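## Task

Take the white radish and the tomato out of the pan and slide both completely into the bag, so they sit between its two layers. At the finish every other item, including the white ball, must still be in the pan. The loaded part of the bag must rest on the table. No part of the bag may lie inside the pan or on either arm's base, or stick out beyond the table edge by more than about a finger's width.

## Robot and tools

ROBOT. There are two 6-joint arms, left_arm and right_arm, and each has a parallel gripper. The joint order is always waist, shoulder, elbow, wrist pitch, wrist yaw, wrist roll. Stated joint ranges in rad are: waist -2.618 to 3.054, shoulder 0.000 to 3.142, elbow 0.000 to 3.142, wrist pitch -1.571 to 1.571, wrist yaw -1.571 to 1.571, wrist roll -2.094 to 2.094. The true limit of each joint may differ from these by up to 0.059 rad. The fingers point along the gripper's +z axis and close along its y axis. The reported end_effector_position is the point between the pads, about 1 cm short of the fingertips.

FRAME. Positions are in metres in one scene frame. The origin is at table-top height, halfway between the nominal arm bases. +x points out over the table, +z points up, and left_arm sits on the +y side. Image left and right do not match the arm names. The real bases are offset from nominal; a BASES line gives them if present. Orientation is end_effector_quat_wxyz. Printed hand positions can be off, more so when an arm is stretched far.

ROW FORMAT. Every motion command uses a row of 14 numbers, each in [-1, 1]. The first seven are left_arm: six joint values, then gripper opening. The last seven are the same for right_arm. Always send all 14, even if only one arm should move. The joint values are offsets, not poses. They count from the Joint targets line of the latest result and are scaled per joint: 1.0 equals 1.202 rad for the waist, 1.258 for the shoulder, 1.238 for the elbow, 2.073 for wrist pitch, and 2.022 for wrist yaw and wrist roll. So 0 means keep the current target. Opening is absolute: +1 is fully open and -1 is shut. A 0 in the opening slot is a real command, not 'no change'. To keep a gripper as it is, resend its present command, which the Tool commands line shows.

execute_actions(actions, cameras). actions is a list of actions. Each action is a list of up to 15 rows, and each row lasts one 1/30 s step. If an action has fewer rows, its last row repeats until 15 steps are done. Every row in an action is measured from the Joint targets at the start of that action, not from the row before. Repeating the same offset in the next action therefore moves further. An empty list just reports state and images. If any joint would end up more than 0.059 rad beyond its range, that action is rejected for both arms. If the first action is rejected, or any action is malformed, the whole call is rejected. A joint that reaches its real end is clamped there, and the result may then say 'joint sent to its limit'. cameras selects the images: omitted, null or ["all"] gives all of them, and [] gives none.

move(target, speed, blend, opening_speed, blocking, cameras). target is one 14-number row, or a list of up to 15 rows that differ only in joint offsets. Every row counts from the same current Joint targets. All joints interpolate together, so the hands travel on curved paths. Nothing checks for obstacles or for the other arm. speed is the peak speed in rad/s of whichever joint has the farthest to go, from 0.01 to 2, default 0.5. It can be one value or one per target. blend (rad) rounds the corners at intermediate targets. opening_speed, at least 0.2 per second on the -1..1 scale, ramps the gripper; without it the opening is sent at once. A path takes at least 0.5 s, and one longer than 10 s is cut short. With blocking=false the call returns after about 0.5 s while the move continues. You must then call wait or stop before any new motion. The result has a move: line showing done, off_target (a joint more than 0.035 rad from its target), moving, held or fault. It may add limits=held and the worst joint error per arm. A done result does not mean nothing was touched.

wait(seconds 0 to 10): lets time pass while holding the last commands. stop(): brakes a running move. zoom_image(camera, region=[x0,y0,x1,y1]): enlarges part of the newest image, at most 504x504 px. Cameras, all 896x504: cam_head_left, cam_head_right, cam_high, cam_low, cam_left_wrist, cam_right_wrist. finished_scene(scene = 1 or 2) ends the scene permanently and reports success. The goal must still hold with the robot idle.

RESULTS. Joint positions and Joint velocities list six joints per arm, then the finger gap in m (0.094 is fully open). Joint targets is the base that the next offsets count from. grip_measured is the finger opening on the command scale. With nothing held it can read slightly wide; on a firm object it reads a bit narrower than the object. Commanding about 0.11 below the reading at first contact gives a full squeeze of roughly 50-62 N per pad, which can crush soft items. To release, command well above the reading. Joint torques include gravity and carry an offset and noise; joints 1-3 wrap at ±28 N m. 'joint command not followed' means the clearance check altered targets. That check does not stop the two grippers from colliding.

LIMITS. Each step, a joint target may lead its measured angle by at most 0.202 (waist), 0.258 (shoulder), 0.238 (elbow), 0.573 (wrist pitch) or 0.522 (wrist yaw and wrist roll) rad. Targets that would put the hand more than 100 mm from its measured position are scaled back. Large offsets therefore need several actions. If an arm is pushed away or is pressing, send targets back past its measured positions. Motors heat up when holding loads, reaching far out or pushing against something they cannot reach. MOTOR HOT appears at 75 °C. At 90 °C the arm folds and stays idle, and at 100 °C it goes limp.

AVOID. Do not drop items or let go of moving ones, and do not slam, hit hard or push hard. Keep the two arms from colliding or pressing on each other, which can fail the scene. Anything that leaves the table fails the task. Expect occasional tugs on held items or nudges to loose ones.

Each tool is called after ">>>" in YAML: its name, and indented under it one key for each argument.

## Session

>>> execute_actions:
  actions: []

Scene clock: 0.00 s.
left_arm: end_effector_position=(+0.3830, +0.3422, +0.1533) grip_measured=+1.000 end_effector_quat_wxyz=(+0.622, -0.035, +0.782, -0.016) | right_arm: end_effector_position=(+0.3509, -0.2481, +0.1450) grip_measured=+1.000 end_effector_quat_wxyz=(+0.627, -0.008, +0.779, +0.000)
Joint names: [waist, shoulder, elbow, wrist pitch, wrist yaw, wrist roll]
Joint positions: left_arm=[-0.004 1.536 0.371 0.936 -0.036 -0.079 0.094] | right_arm=[0 1.503 0.33 0.959 0.022 -0.005 0.094]
Joint velocities: left_arm=[-0.017 0.022 0.007 -0.066 -0.095 0.007 0] | right_arm=[-0.002 0.002 -0.007 -0.081 -0.007 -0.051 0]
Joint torques (N m): no reading
Heat: left arm: 25 °C; right arm: 28 °C.
Joint targets: left_arm=[-0.004 1.533 0.375 0.930 -0.036 -0.079] | right_arm=[0.000 1.494 0.341 0.972 0.022 -0.005]
Tool commands: left_gripper/opening=+1.0 right_gripper/opening=+1.0

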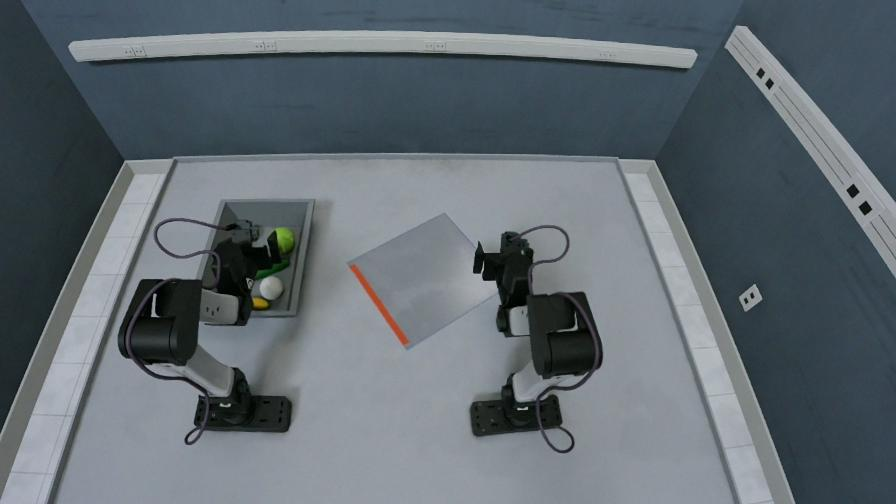

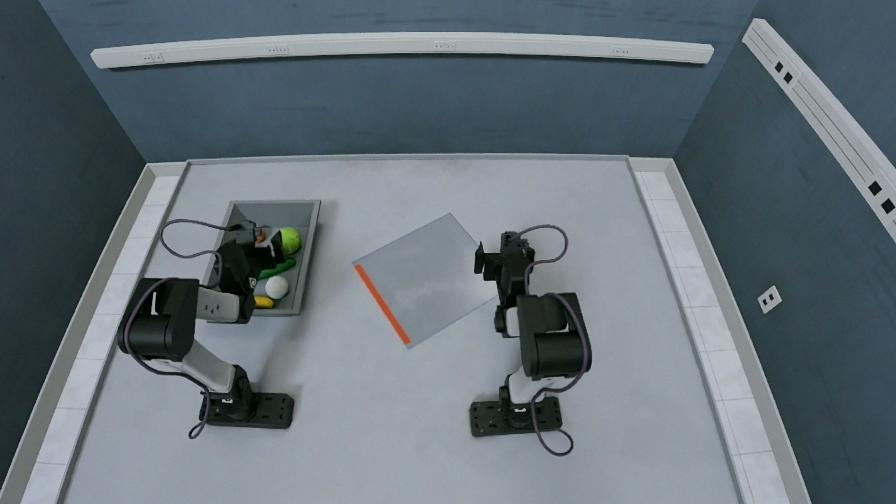

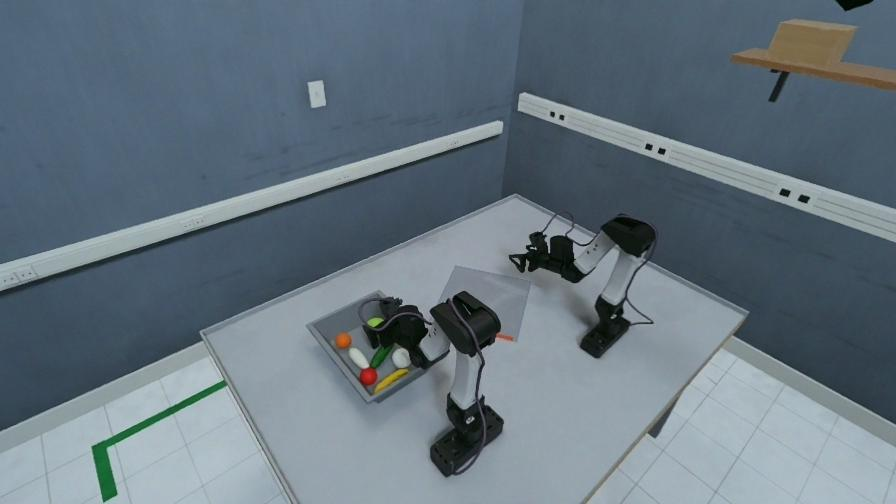

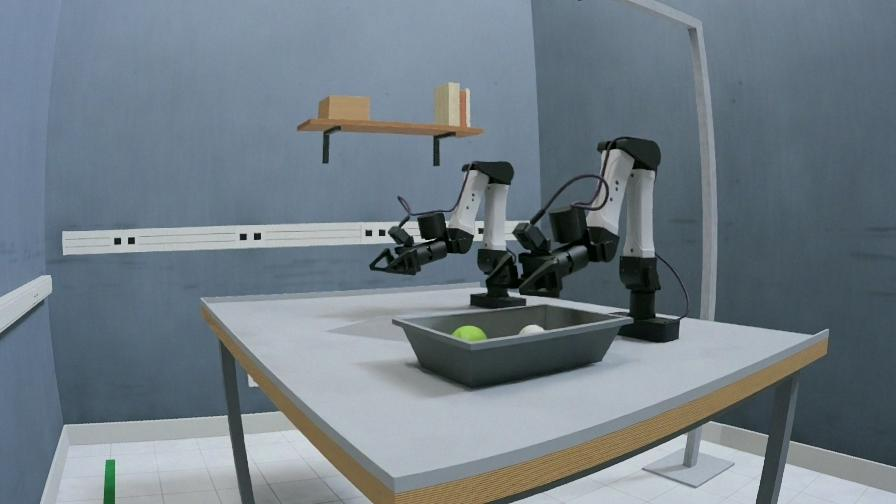

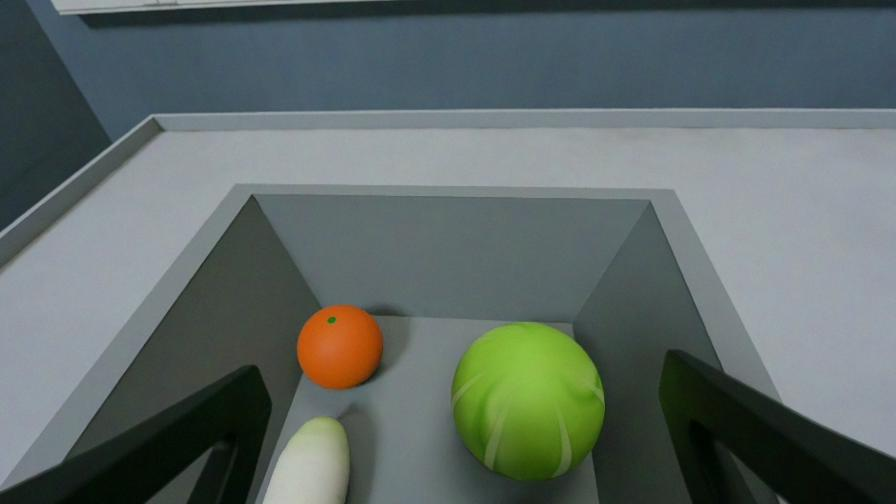

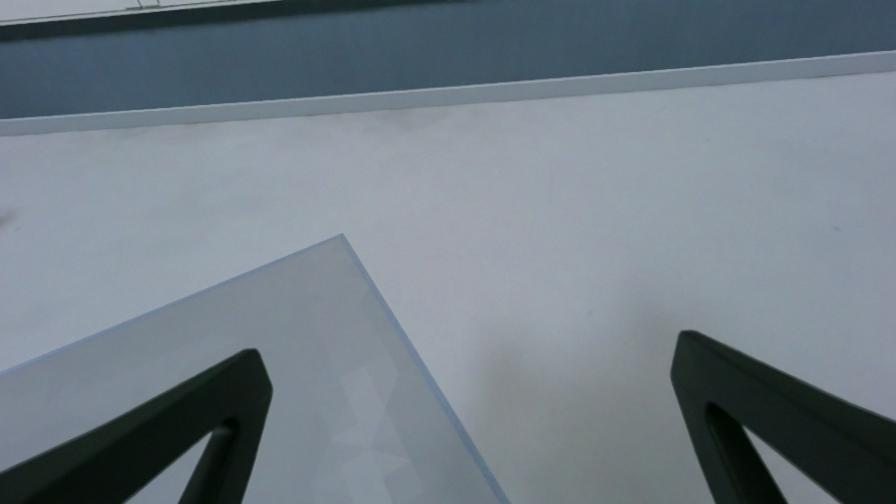

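>>> zoom_image:
  camera: "cam_head_left"
  region: [320, 190, 520, 370]

>>> zoom_image:
  camera: "cam_high"
  region: [290, 240, 570, 420]

>>> zoom_image:
  camera: "cam_right_wrist"
  region: [0, 200, 504, 504]

Scaled by 2.520 from the camera's 896x504 image, which has a finer 1280x720 frame.

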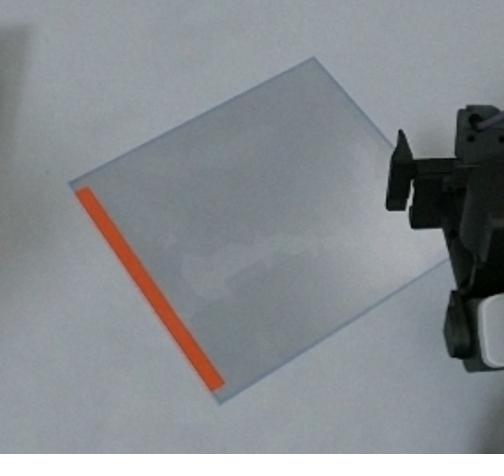

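Scaled by 1.800 from the camera's 896x504 image, which has a finer 1280x720 frame.

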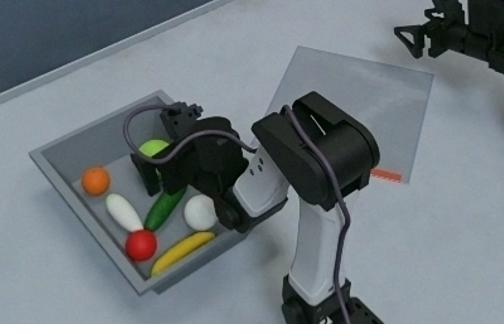

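Scaled by 1.000.

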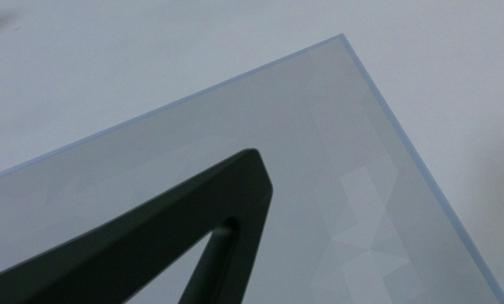

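>>> move:
  target: [0,0,0.4,-0.4,0,0,1,0,0,0.4,-0.4,0,0,1]
  speed: 1.0
  cameras: []

>>> move:
  target: [0.1,0.3,0,0,0,0,1,-0.4,0.3,0,0,0,0,1]
  speed: 1.0
  cameras: []

>>> move:
  target: [0.1,0.1,0,0,0.3,0,1,-0.2,0.1,0,0.0,0.3,0.0,1]
  speed: 1.0
  cameras: []

>>> move:
  target: [0,0,0,0.3,0,0.3,1,0,0,0,0.3,0,0.3,1]
  speed: 1.0

Scene clock: 4.67 s.
left_arm: end_effector_position=(+0.4268, +0.3413, +0.1700) grip_measured=+1.000 end_effector_quat_wxyz=(+0.481, -0.035, +0.876, -0.008) | right_arm: end_effector_position=(+0.3960, -0.2466, +0.1597) grip_measured=+1.000 end_effector_quat_wxyz=(+0.486, -0.011, +0.874, -0.003)
Joint names: [waist, shoulder, elbow, wrist pitch, wrist yaw, wrist roll]
Joint positions: left_arm=[-0.004 1.536 0.851 0.118 -0.036 -0.079 0.094] | right_arm=[0 1.503 0.809 0.139 0.022 -0.005 0.094]
Joint velocities: left_arm=[-0.017 -0.002 0.007 -0.066 0.066 -0.095 0] | right_arm=[-0.012 -0.002 -0.002 -0.007 -0.022 0.022 0]
Joint torques (N m): left_arm=[0.21 -6.91 9.85 2.05 -0.01 -0.05] | right_arm=[0.03 -6.97 9.42 1.79 -0.02 0.05]
Heat: left arm: 27 °C; right arm: 28 °C.
Joint targets: left_arm=[-0.004 1.533 0.870 0.100 -0.036 -0.079] | right_arm=[0.000 1.494 0.836 0.143 0.022 -0.005]
move: done
No camera images: "cameras" was empty.

Scene clock: 5.93 s.
left_arm: end_effector_position=(+0.4438, +0.4073, +0.0724) grip_measured=+1.000 end_effector_quat_wxyz=(+0.410, -0.108, +0.905, +0.032) | right_arm: end_effector_position=(+0.3400, -0.4434, +0.0180) grip_measured=+1.000 end_effector_quat_wxyz=(+0.321, +0.211, +0.920, -0.082)
Joint names: [waist, shoulder, elbow, wrist pitch, wrist yaw, wrist roll]
Joint positions: left_arm=[0.129 1.849 0.896 0.227 -0.061 -0.096 0.094] | right_arm=[-0.479 1.855 0.82 0.14 0.018 -0.002 0.094]
Joint velocities: left_arm=[-0.022 -0.012 -0.017 0.037 0.022 -0.066 0] | right_arm=[-0.017 0.007 -0.002 0.022 -0.037 -0.022 0]
Joint torques (N m): left_arm=[-0.79 -3.82 4.34 0.65 0.23 0.1] | right_arm=[-0.09 -6.41 6.94 1.42 0.02 0.01]
Heat: left arm: 27 °C; right arm: 28 °C.
Joint targets: left_arm=[0.116 1.910 0.871 0.100 -0.037 -0.079] | right_arm=[-0.480 1.872 0.836 0.143 0.022 -0.005]
move: off_target (left_arm); left_arm: the wrist pitch is farthest, 0.127 rad from its target
No camera images: "cameras" was empty.

Scene clock: 7.60 s.
left_arm: end_effector_position=(+0.4308, +0.3573, +0.0384) grip_measured=+1.000 end_effector_quat_wxyz=(+0.368, -0.034, +0.903, -0.221) | right_arm: end_effector_position=(+0.2334, -0.6020, +0.0348) grip_measured=+1.000 end_effector_quat_wxyz=(+0.241, +0.405, +0.797, -0.377)
Joint names: [waist, shoulder, elbow, wrist pitch, wrist yaw, wrist roll]
Joint positions: left_arm=[0.245 1.975 0.896 0.247 0.547 -0.061 0.094] | right_arm=[-0.704 1.949 0.857 0.271 0.613 0.021 0.094]
Joint velocities: left_arm=[-0.012 -0.012 -0.007 0.051 -0.095 -0.007 0] | right_arm=[-0.012 -0.002 -0.022 -0.007 0.007 -0.037 -0.001]
Joint torques (N m): left_arm=[-0.49 -4.16 3.56 0.21 0.45 -0.18] | right_arm=[-1.57 -4.14 3.26 0.12 0.34 -0.2]
Heat: left arm: 27 °C; right arm: 28 °C.
Joint targets: left_arm=[0.236 2.036 0.870 0.100 0.570 -0.079] | right_arm=[-0.721 1.998 0.836 0.143 0.628 -0.005]
move: off_target (left_arm, right_arm); left_arm: the wrist pitch is farthest, 0.147 rad from its target; right_arm: the wrist pitch is farthest, 0.128 rad from its target
No camera images: "cameras" was empty.

Scene clock: 9.17 s.
left_arm: end_effector_position=(+0.4793, +0.3659, +0.0950) grip_measured=+1.000 end_effector_quat_wxyz=(+0.569, +0.265, +0.778, -0.028) | right_arm: end_effector_position=(+0.2659, -0.6364, +0.0943) grip_measured=+1.000 end_effector_quat_wxyz=(+0.512, +0.610, +0.537, -0.278)
Joint names: [waist, shoulder, elbow, wrist pitch, wrist yaw, wrist roll]
Joint positions: left_arm=[0.245 2.022 0.877 0.717 0.565 0.518 0.094] | right_arm=[-0.715 1.987 0.836 0.745 0.623 0.597 0.094]
Joint velocities: left_arm=[0.022 -0.002 0.002 -0.022 -0.007 0.022 0] | right_arm=[0.022 -0.007 -0.002 0.007 -0.051 0.037 -0.001]
Joint torques (N m): left_arm=[-0.5 -8.2 5.39 2.27 0.2 0.02] | right_arm=[-0.49 -7.79 5.16 1.89 0.16 0.08]
Heat: left arm: 27 °C; right arm: 29 °C.
Joint targets: left_arm=[0.236 2.036 0.870 0.722 0.570 0.527] | right_arm=[-0.720 1.998 0.836 0.765 0.628 0.602]
move: done

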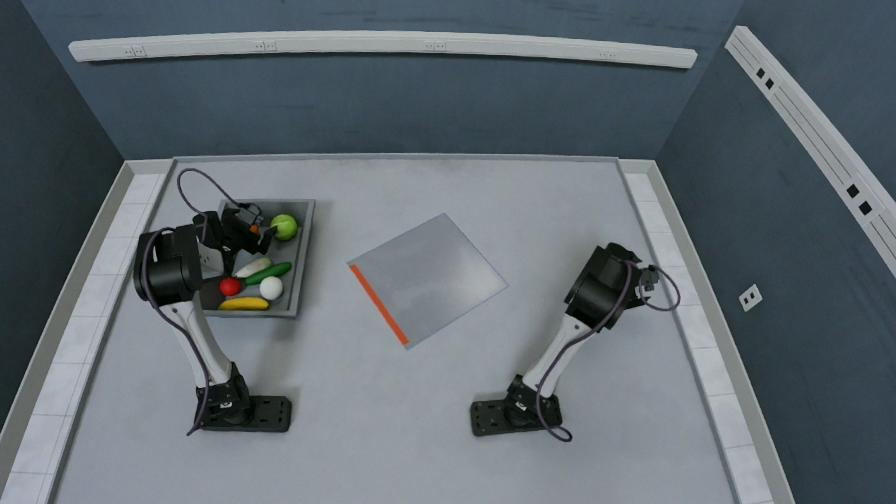

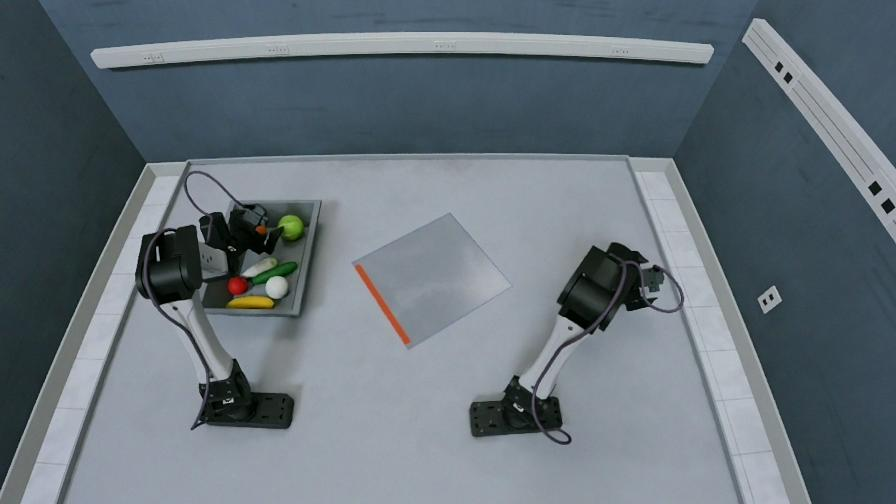

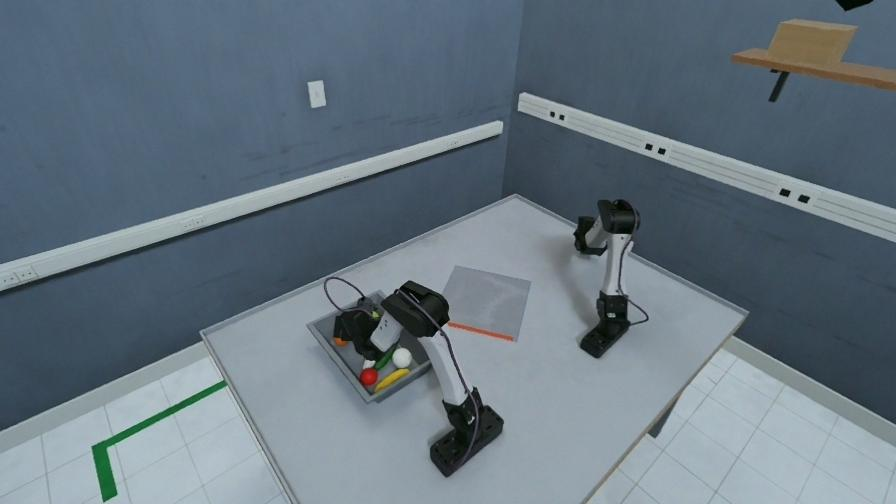

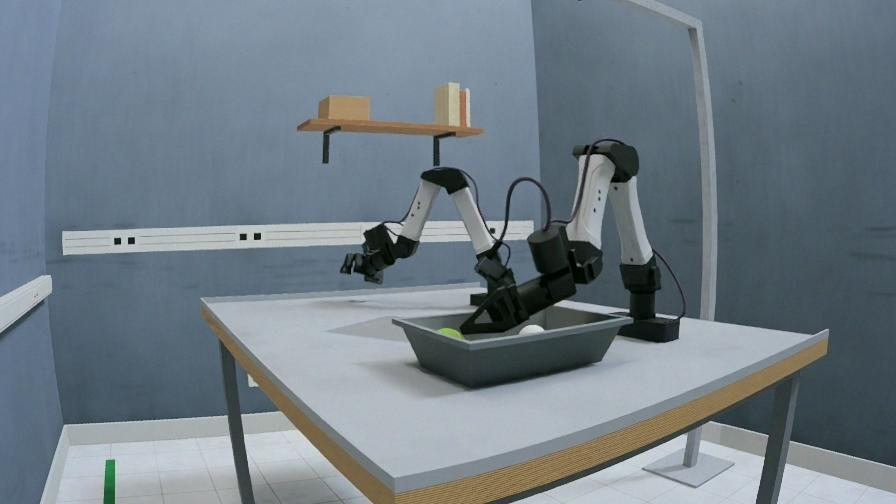

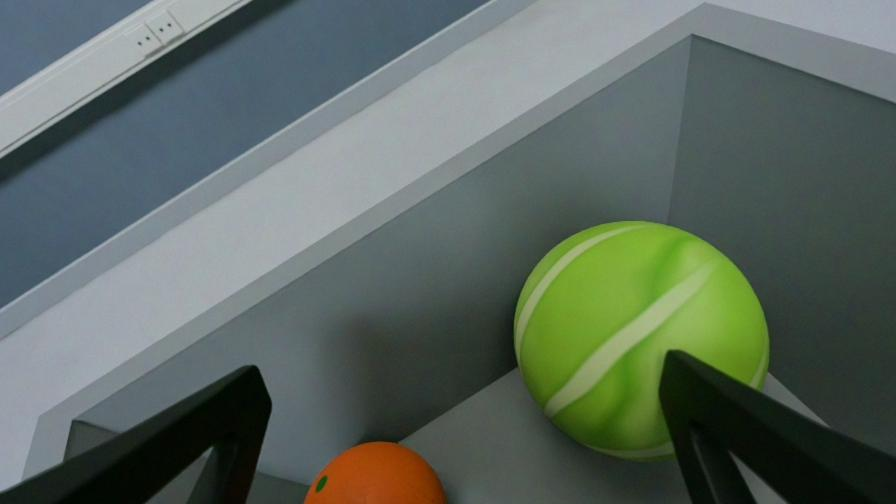

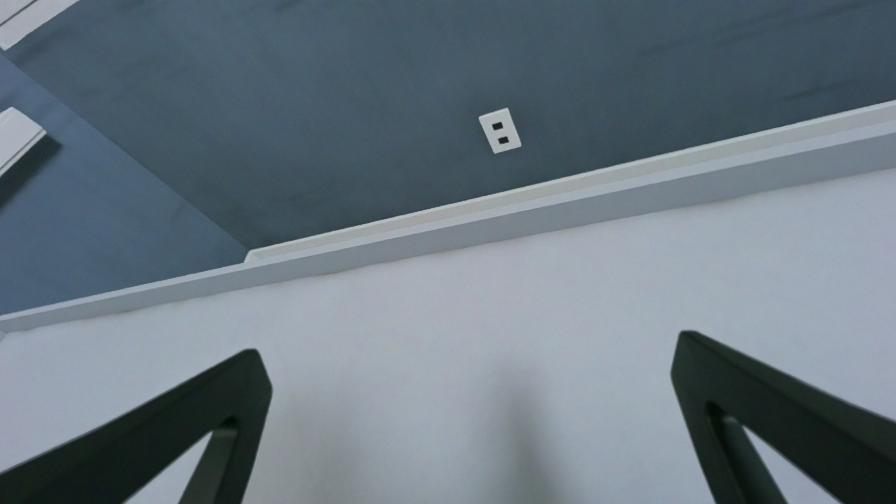

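>>> move:
  target: [0,-0.426,0,-0.2036,-0.2819,-0.2606,1,0,-0.2,0,0,-0.31,-0.298,1]
  speed: 1.0
  cameras: []

>>> move:
  target: [-0.8735,0.453,0.832,-0.82,0,0,1,0,0,0,0,0,0,1]
  speed: 1.0

Scene clock: 13.43 s.
left_arm: end_effector_position=(+0.4394, +0.4474, +0.2366) grip_measured=+1.000 end_effector_quat_wxyz=(+0.583, -0.084, +0.805, +0.064) | right_arm: end_effector_position=(+0.3520, -0.5796, +0.1841) grip_measured=+1.000 end_effector_quat_wxyz=(+0.599, +0.263, +0.725, -0.215)
Joint names: [waist, shoulder, elbow, wrist pitch, wrist yaw, wrist roll]
Joint positions: left_arm=[0.242 1.508 0.874 0.318 0.012 0.01 0.094] | right_arm=[-0.716 1.782 0.836 0.753 0.01 0.005 0.094]
Joint velocities: left_arm=[-0.002 0.007 -0.002 -0.007 -0.007 -0.095 0.001] | right_arm=[0.002 -0.017 0.022 -0.066 -0.051 -0.007 0]
Joint torques (N m): left_arm=[-0.25 -7.31 7.94 2.21 -0.11 -0.15] | right_arm=[-0.42 -11.18 6.19 1.99 -0.07 -0.05]
Heat: left arm: 28 °C; right arm: 30 °C.
Joint targets: left_arm=[0.236 1.500 0.870 0.300 0.000 0.001] | right_arm=[-0.720 1.746 0.836 0.765 0.002 -0.001]
move: off_target (right_arm); right_arm: the shoulder is farthest, 0.036 rad from its target
No camera images: "cameras" was empty.

Scene clock: 16.03 s.
left_arm: end_effector_position=(+0.2463, +0.0492, +0.1531) grip_measured=+1.000 end_effector_quat_wxyz=(+0.005, +0.409, +0.912, -0.006) | right_arm: end_effector_position=(+0.3521, -0.5795, +0.1841) grip_measured=+1.000 end_effector_quat_wxyz=(+0.599, +0.263, +0.726, -0.215)
Joint names: [waist, shoulder, elbow, wrist pitch, wrist yaw, wrist roll]
Joint positions: left_arm=[-0.819 2.048 1.879 -1.387 0.006 0.009 0.094] | right_arm=[-0.716 1.782 0.836 0.753 0.009 0.005 0.094]
Joint velocities: left_arm=[-0.007 -0.012 -0.002 0.066 -0.081 -0.051 -0.001] | right_arm=[0.007 0.007 -0.022 -0.051 0.037 0.081 0.001]
Joint torques (N m): left_arm=[0.62 -8.61 9.06 0.33 -0.05 -0.11] | right_arm=[-0.42 -11.18 6.19 2 -0.09 -0.02]
Heat: left arm: 28 °C; right arm: 31 °C.
Joint targets: left_arm=[-0.813 2.070 1.900 -1.400 0.000 0.001] | right_arm=[-0.720 1.746 0.836 0.765 0.002 -0.001]
move: off_target (right_arm); right_arm: the shoulder is farthest, 0.036 rad from its target

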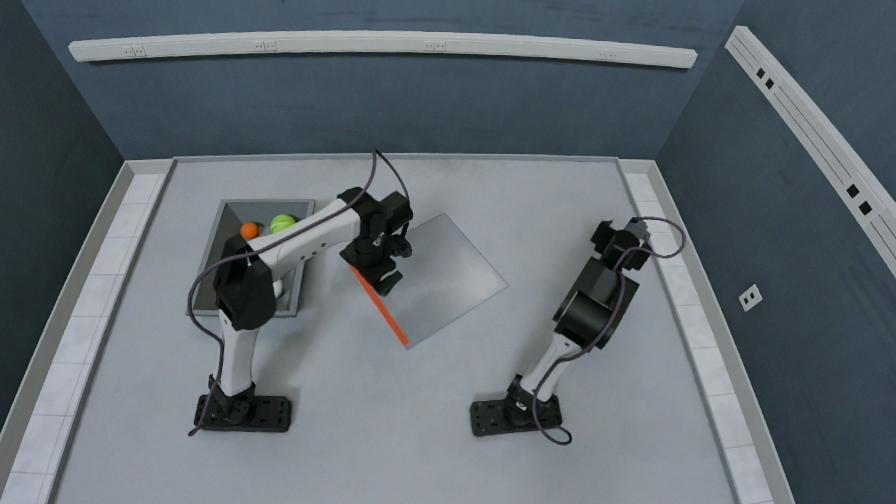

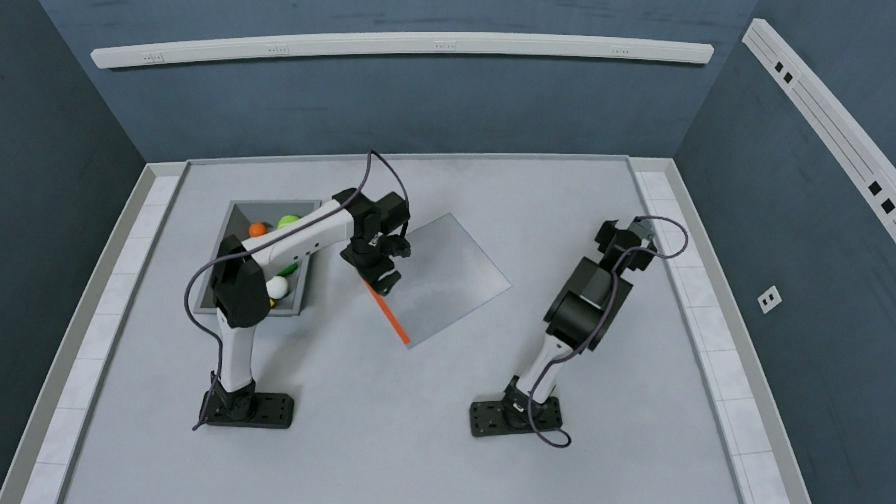

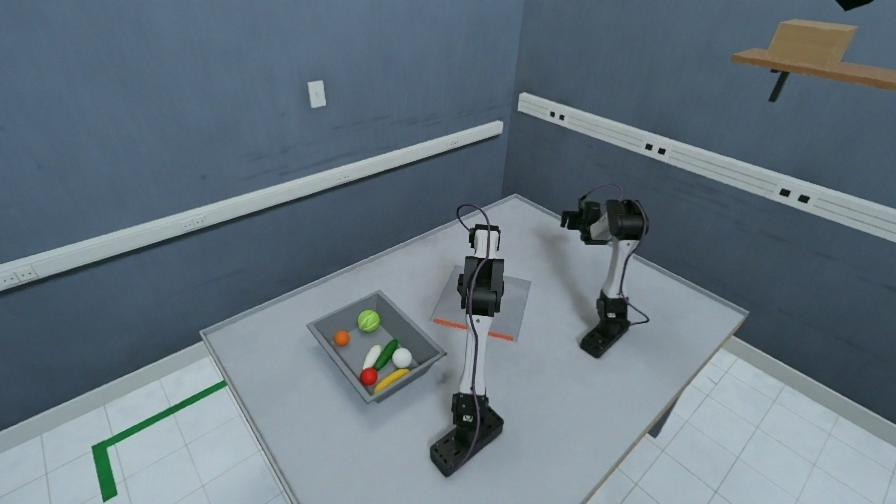

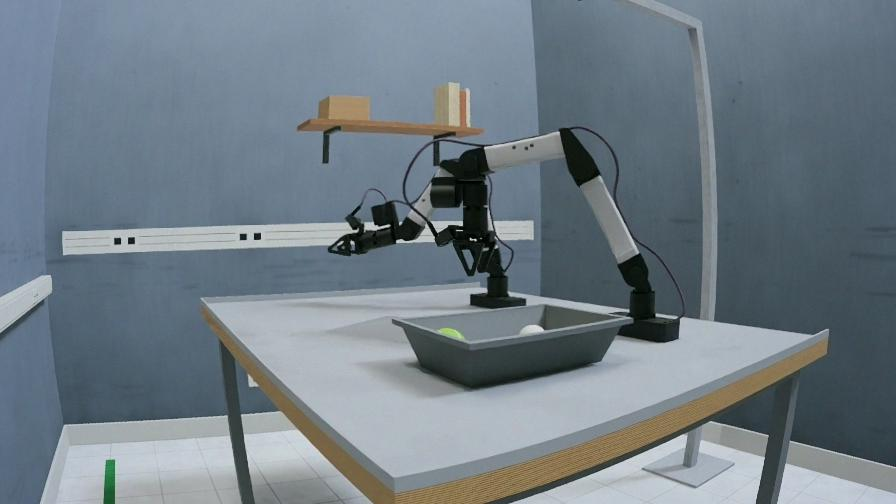

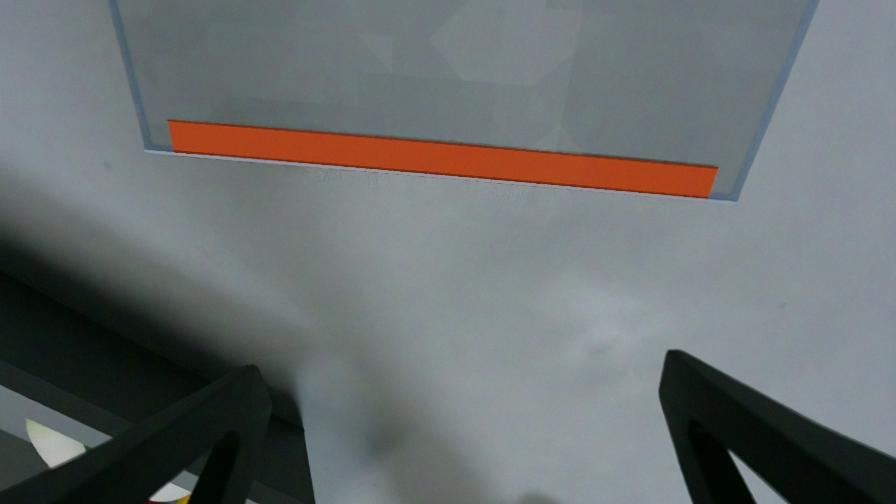

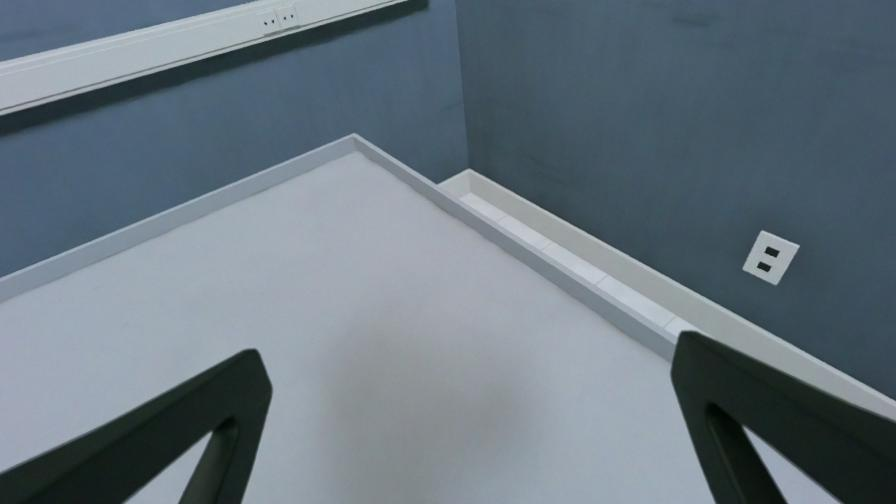

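>>> zoom_image:
  camera: "cam_left_wrist"
  region: [120, 80, 420, 220]

>>> zoom_image:
  camera: "cam_left_wrist"
  region: [600, 100, 780, 220]

Scaled by 1.680 from the camera's 896x504 image, which has a finer 1280x720 frame.

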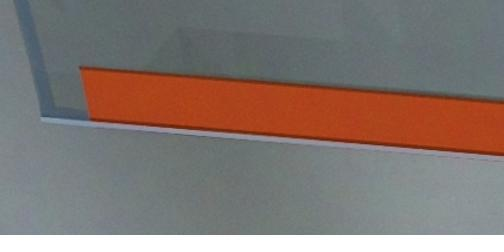

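Scaled by 2.800 from the camera's 896x504 image, which has a finer 1280x720 frame.

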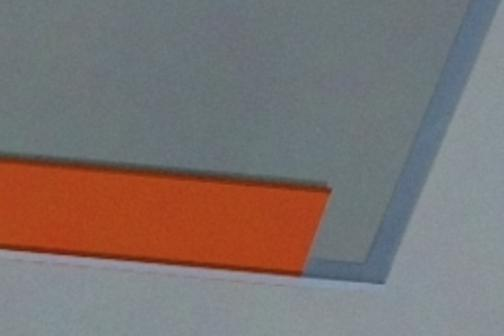

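>>> move:
  target: [0,0.006,-0.1515,0.0937,0,0,1,0,0,0,0,0,0,1]
  speed: 0.7
  cameras: ["cam_left_wrist"]

Scene clock: 20.13 s.
left_arm: end_effector_position=(+0.2479, +0.0474, +0.1073) grip_measured=+1.000 end_effector_quat_wxyz=(+0.004, +0.409, +0.912, -0.005) | right_arm: end_effector_position=(+0.3521, -0.5795, +0.1841) grip_measured=+1.000 end_effector_quat_wxyz=(+0.599, +0.262, +0.726, -0.215)
Joint names: [waist, shoulder, elbow, wrist pitch, wrist yaw, wrist roll]
Joint positions: left_arm=[-0.819 2.064 1.721 -1.216 0.006 0.009 0.094] | right_arm=[-0.716 1.782 0.836 0.753 0.009 0.004 0.094]
Joint velocities: left_arm=[0.002 -0.012 -0.007 0.007 -0.125 -0.066 -0.001] | right_arm=[-0.002 -0.002 -0.002 0.022 0.051 -0.066 0.001]
Joint torques (N m): left_arm=[0.64 -9.37 6.17 0.57 -0.05 -0.11] | right_arm=[-0.44 -11.17 6.2 2 -0.09 -0.02]
Heat: left arm: 28 °C; right arm: 33 °C.
Joint targets: left_arm=[-0.813 2.077 1.713 -1.205 0.000 0.001] | right_arm=[-0.720 1.746 0.836 0.765 0.002 -0.001]
move: off_target (right_arm); right_arm: the shoulder is farthest, 0.036 rad from its target
Images, in order (width x height): cam_left_wrist 896x504.

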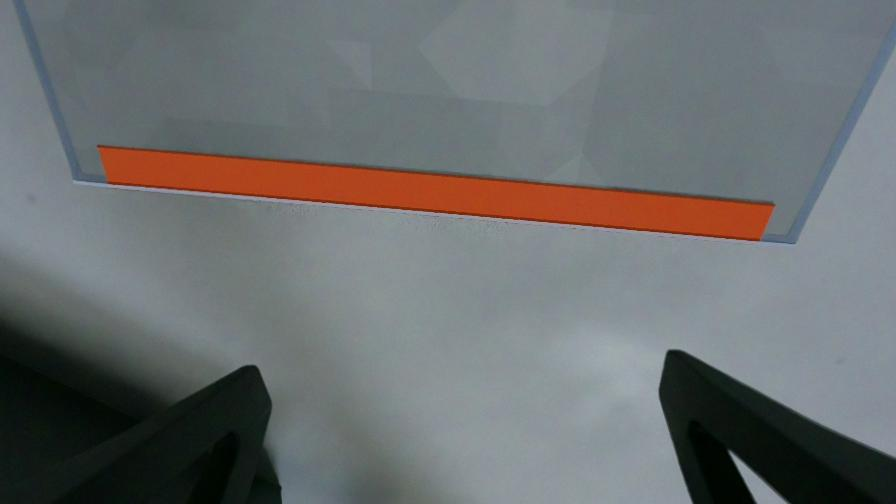

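>>> zoom_image:
  camera: "cam_low"
  region: [240, 270, 520, 350]

>>> zoom_image:
  camera: "cam_left_wrist"
  region: [380, 130, 540, 260]

This scene's latest camera images include none from cam_low. They are from: cam_left_wrist. cam_low's image comes with the result of a call that names it in "cameras".

Scaled by 3.150 from the camera's 896x504 image, which has a finer 1280x720 frame.

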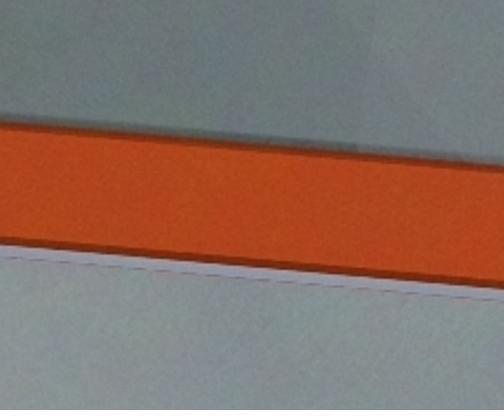

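>>> move:
  target:
    - [0,-0.22,0.013,-0.142,0,0,1,0.3,-0.434,-0.2714,-0.2726,0,0,1]
    - [0.885,-0.22,0.013,-0.142,0,0,1,0.599,-0.434,-0.2714,-0.2726,0,0,1]
  speed: 1.2
  blend: 0.1
  cameras: ["cam_left_wrist","cam_high"]

Scene clock: 26.77 s.
left_arm: end_effector_position=(+0.3021, +0.4216, +0.1955) grip_measured=+1.000 end_effector_quat_wxyz=(-0.002, -0.115, +0.993, -0.001) | right_arm: end_effector_position=(+0.3246, -0.2481, +0.1448) grip_measured=+1.000 end_effector_quat_wxyz=(+0.499, -0.009, +0.866, +0.007)
Joint names: [waist, shoulder, elbow, wrist pitch, wrist yaw, wrist roll]
Joint positions: left_arm=[0.254 1.809 1.721 -1.488 0.001 0.008 0.094] | right_arm=[-0.007 1.222 0.502 0.195 0.002 0.003 0.094]
Joint velocities: left_arm=[-0.007 -0.012 -0.012 0.022 -0.022 -0.066 0] | right_arm=[0.012 -0.017 0.017 0.007 0.022 0.022 0]
Joint torques (N m): left_arm=[-0.06 -8.85 7.65 0.27 0 -0.11] | right_arm=[0.64 -5.71 6.64 1.79 -0.03 0]
Heat: left arm: 28 °C; right arm: 34 °C.
Joint targets: left_arm=[0.250 1.801 1.729 -1.500 0.000 0.001] | right_arm=[0.000 1.200 0.500 0.200 0.002 -0.001]
move: done
Images, in order (width x height): cam_high 896x504, cam_left_wrist 896x504.

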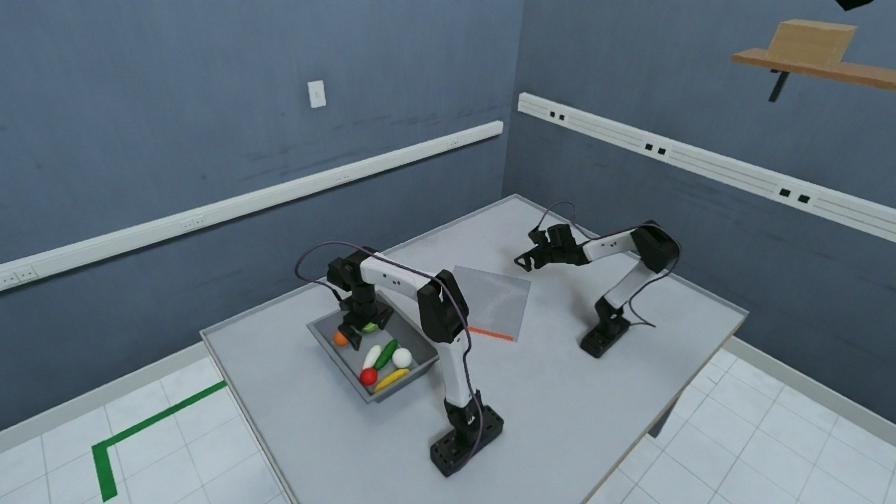

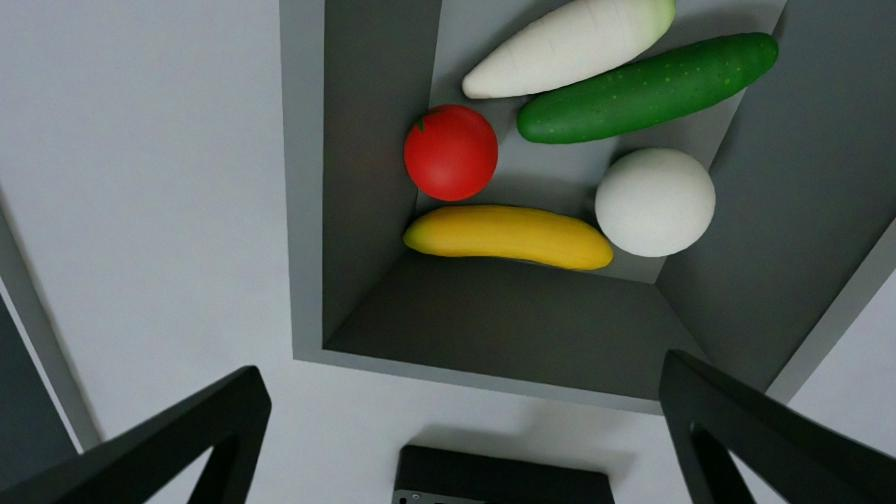

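>>> zoom_image:
  camera: "cam_high"
  region: [310, 240, 430, 360]

>>> execute_actions:
  actions: []
  cameras: ["cam_low"]

>>> zoom_image:
  camera: "cam_low"
  region: [420, 200, 660, 340]

Scaled by 4.200 from the camera's 896x504 image, which has a finer 1280x720 frame.

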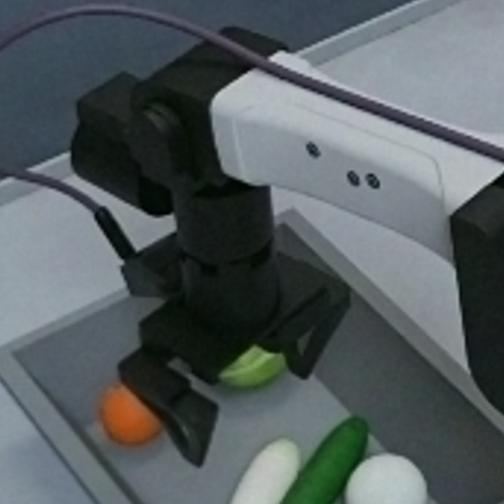

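Scene clock: 30.63 s.
left_arm: end_effector_position=(+0.3018, +0.4215, +0.1955) grip_measured=+1.000 end_effector_quat_wxyz=(-0.003, -0.115, +0.993, -0.001) | right_arm: end_effector_position=(+0.3245, -0.2481, +0.1447) grip_measured=+1.000 end_effector_quat_wxyz=(+0.499, -0.009, +0.867, +0.007)
Joint names: [waist, shoulder, elbow, wrist pitch, wrist yaw, wrist roll]
Joint positions: left_arm=[0.254 1.809 1.721 -1.489 0.001 0.008 0.094] | right_arm=[-0.007 1.222 0.502 0.195 0.002 0.003 0.094]
Joint velocities: left_arm=[-0.007 -0.012 0.007 0.007 0.037 0.007 0.002] | right_arm=[-0.002 -0.007 -0.012 -0.037 0.022 0.007 0]
Joint torques (N m): left_arm=[-0.06 -8.87 7.62 0.26 0 -0.11] | right_arm=[0.64 -5.71 6.64 1.8 -0.02 -0.01]
Heat: left arm: 28 °C; right arm: 34 °C.
Joint targets: left_arm=[0.250 1.801 1.729 -1.500 0.000 0.001] | right_arm=[0.000 1.200 0.500 0.200 0.002 -0.001]
Tool commands: left_gripper/opening=+1.0 right_gripper/opening=+1.0
Images, in order (width x height): cam_low 896x504.

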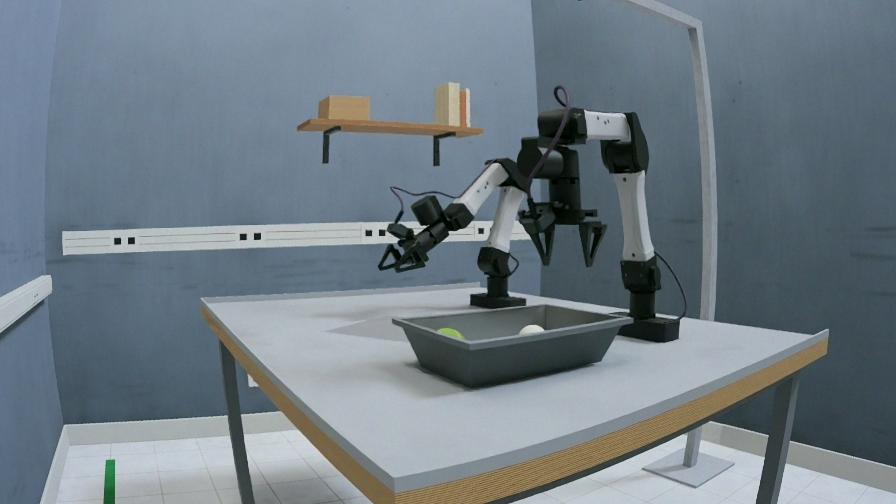

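Scaled by 2.100 from the camera's 896x504 image, which has a finer 1280x720 frame.

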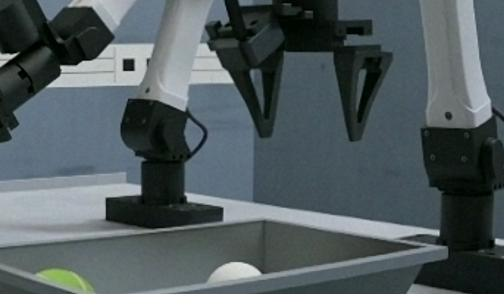

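>>> move:
  target: [-0.0025,0.0417,-0.2551,0.1782,0,0,0.596,0.3328,0.3975,0.8078,-0.5306,0,0,1]
  speed: 1.0
  cameras: ["cam_left_wrist"]

Scene clock: 34.70 s.
left_arm: end_effector_position=(+0.3132, +0.4243, +0.1117) grip_measured=+0.598 end_effector_quat_wxyz=(+0.008, -0.115, +0.993, +0.000) | right_arm: end_effector_position=(+0.3317, -0.0865, +0.1838) grip_measured=+1.000 end_effector_quat_wxyz=(+0.220, -0.206, +0.952, +0.047)
Joint names: [waist, shoulder, elbow, wrist pitch, wrist yaw, wrist roll]
Joint positions: left_arm=[0.254 1.838 1.424 -1.141 0.001 0.008 0.075] | right_arm=[0.397 1.686 1.47 -0.9 0.002 0.003 0.094]
Joint velocities: left_arm=[-0.002 0.002 0.002 -0.037 0.154 -0.037 0] | right_arm=[-0.012 0.022 -0.017 0.066 -0.037 -0.066 0]
Joint torques (N m): left_arm=[-0.29 -7.28 5.93 0.53 -0.01 -0.11] | right_arm=[0.25 -6.5 9.65 1.08 -0.03 -0.01]
Heat: left arm: 29 °C; right arm: 34 °C.
Joint targets: left_arm=[0.247 1.853 1.413 -1.131 0.000 0.001] | right_arm=[0.400 1.700 1.500 -0.900 0.002 -0.001]
move: done
Images, in order (width x height): cam_left_wrist 896x504.

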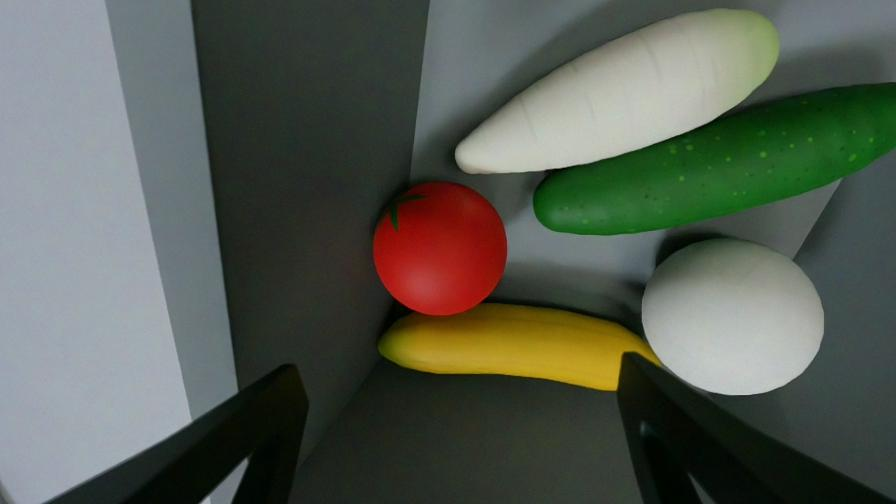

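>>> move:
  target:
    - [-0.0058,0.0189,-0.1082,0.0762,0,0,0.596,0.312,0.438,0.4918,-0.255,0,0.0846,1]
    - [-0.0216,0.0359,-0.1368,0.1036,0,0,0.596,0.312,0.438,0.4918,-0.255,0,0.0846,1]
    - [-0.0366,0.0487,-0.1544,0.1218,0,0,0.596,0.312,0.438,0.4918,-0.255,0,0.0846,1]
    - [-0.0449,0.0595,-0.1672,0.1361,0,0,0.596,0.312,0.438,0.4918,-0.255,0,0.0846,1]
  speed: [0.6,0.2,0.2,0.2]
  blend: 0.02
  cameras: ["cam_left_wrist","cam_right_wrist","cam_head_left"]

Scene clock: 38.33 s.
left_arm: end_effector_position=(+0.3133, +0.4064, +0.0380) grip_measured=+0.598 end_effector_quat_wxyz=(+0.007, -0.087, +0.996, +0.005) | right_arm: end_effector_position=(+0.2566, +0.0560, +0.1184) grip_measured=+1.000 end_effector_quat_wxyz=(-0.004, -0.317, +0.948, -0.003)
Joint names: [waist, shoulder, elbow, wrist pitch, wrist yaw, wrist roll]
Joint positions: left_arm=[0.198 1.913 1.215 -0.859 -0.008 0.007 0.075] | right_arm=[0.778 2.24 2.082 -1.423 0.002 0.165 0.094]
Joint velocities: left_arm=[-0.007 -0.017 0.002 -0.007 -0.066 0.095 0.001] | right_arm=[-0.007 -0.022 -0.002 -0.007 0.022 -0.051 0]
Joint torques (N m): left_arm=[-0.16 -7.46 5.48 0.53 0.08 -0.11] | right_arm=[-0.38 -10.33 8.55 0.19 -0.02 0.1]
Heat: left arm: 29 °C; right arm: 35 °C.
Joint targets: left_arm=[0.193 1.928 1.206 -0.848 0.000 0.000] | right_arm=[0.774 2.251 2.109 -1.429 0.002 0.170]
move: done; blend cut to 0.0189 rad at target 2, 0.0148 rad at target 3
Images, in order (width x height): cam_head_left 896x504, cam_left_wrist 896x504, cam_right_wrist 896x504.

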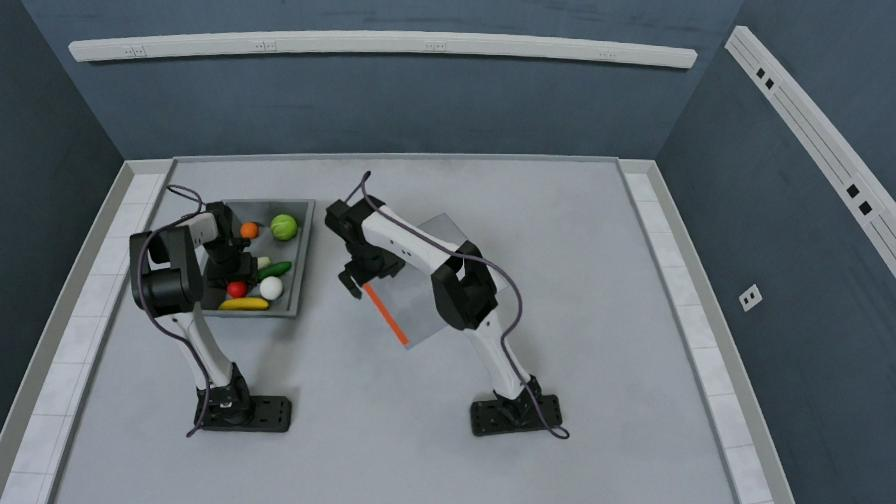

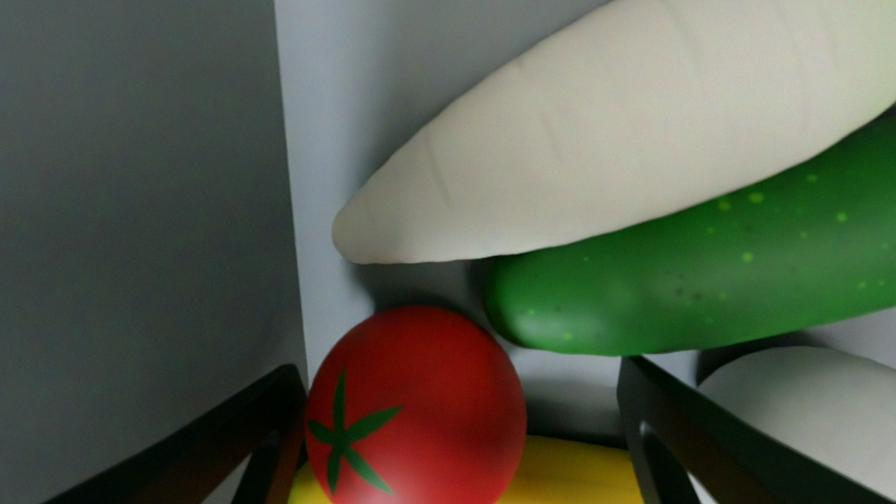

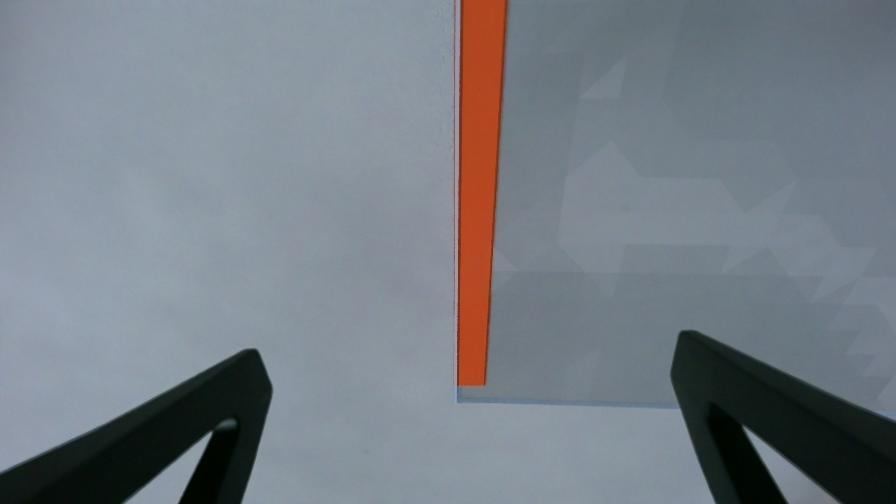

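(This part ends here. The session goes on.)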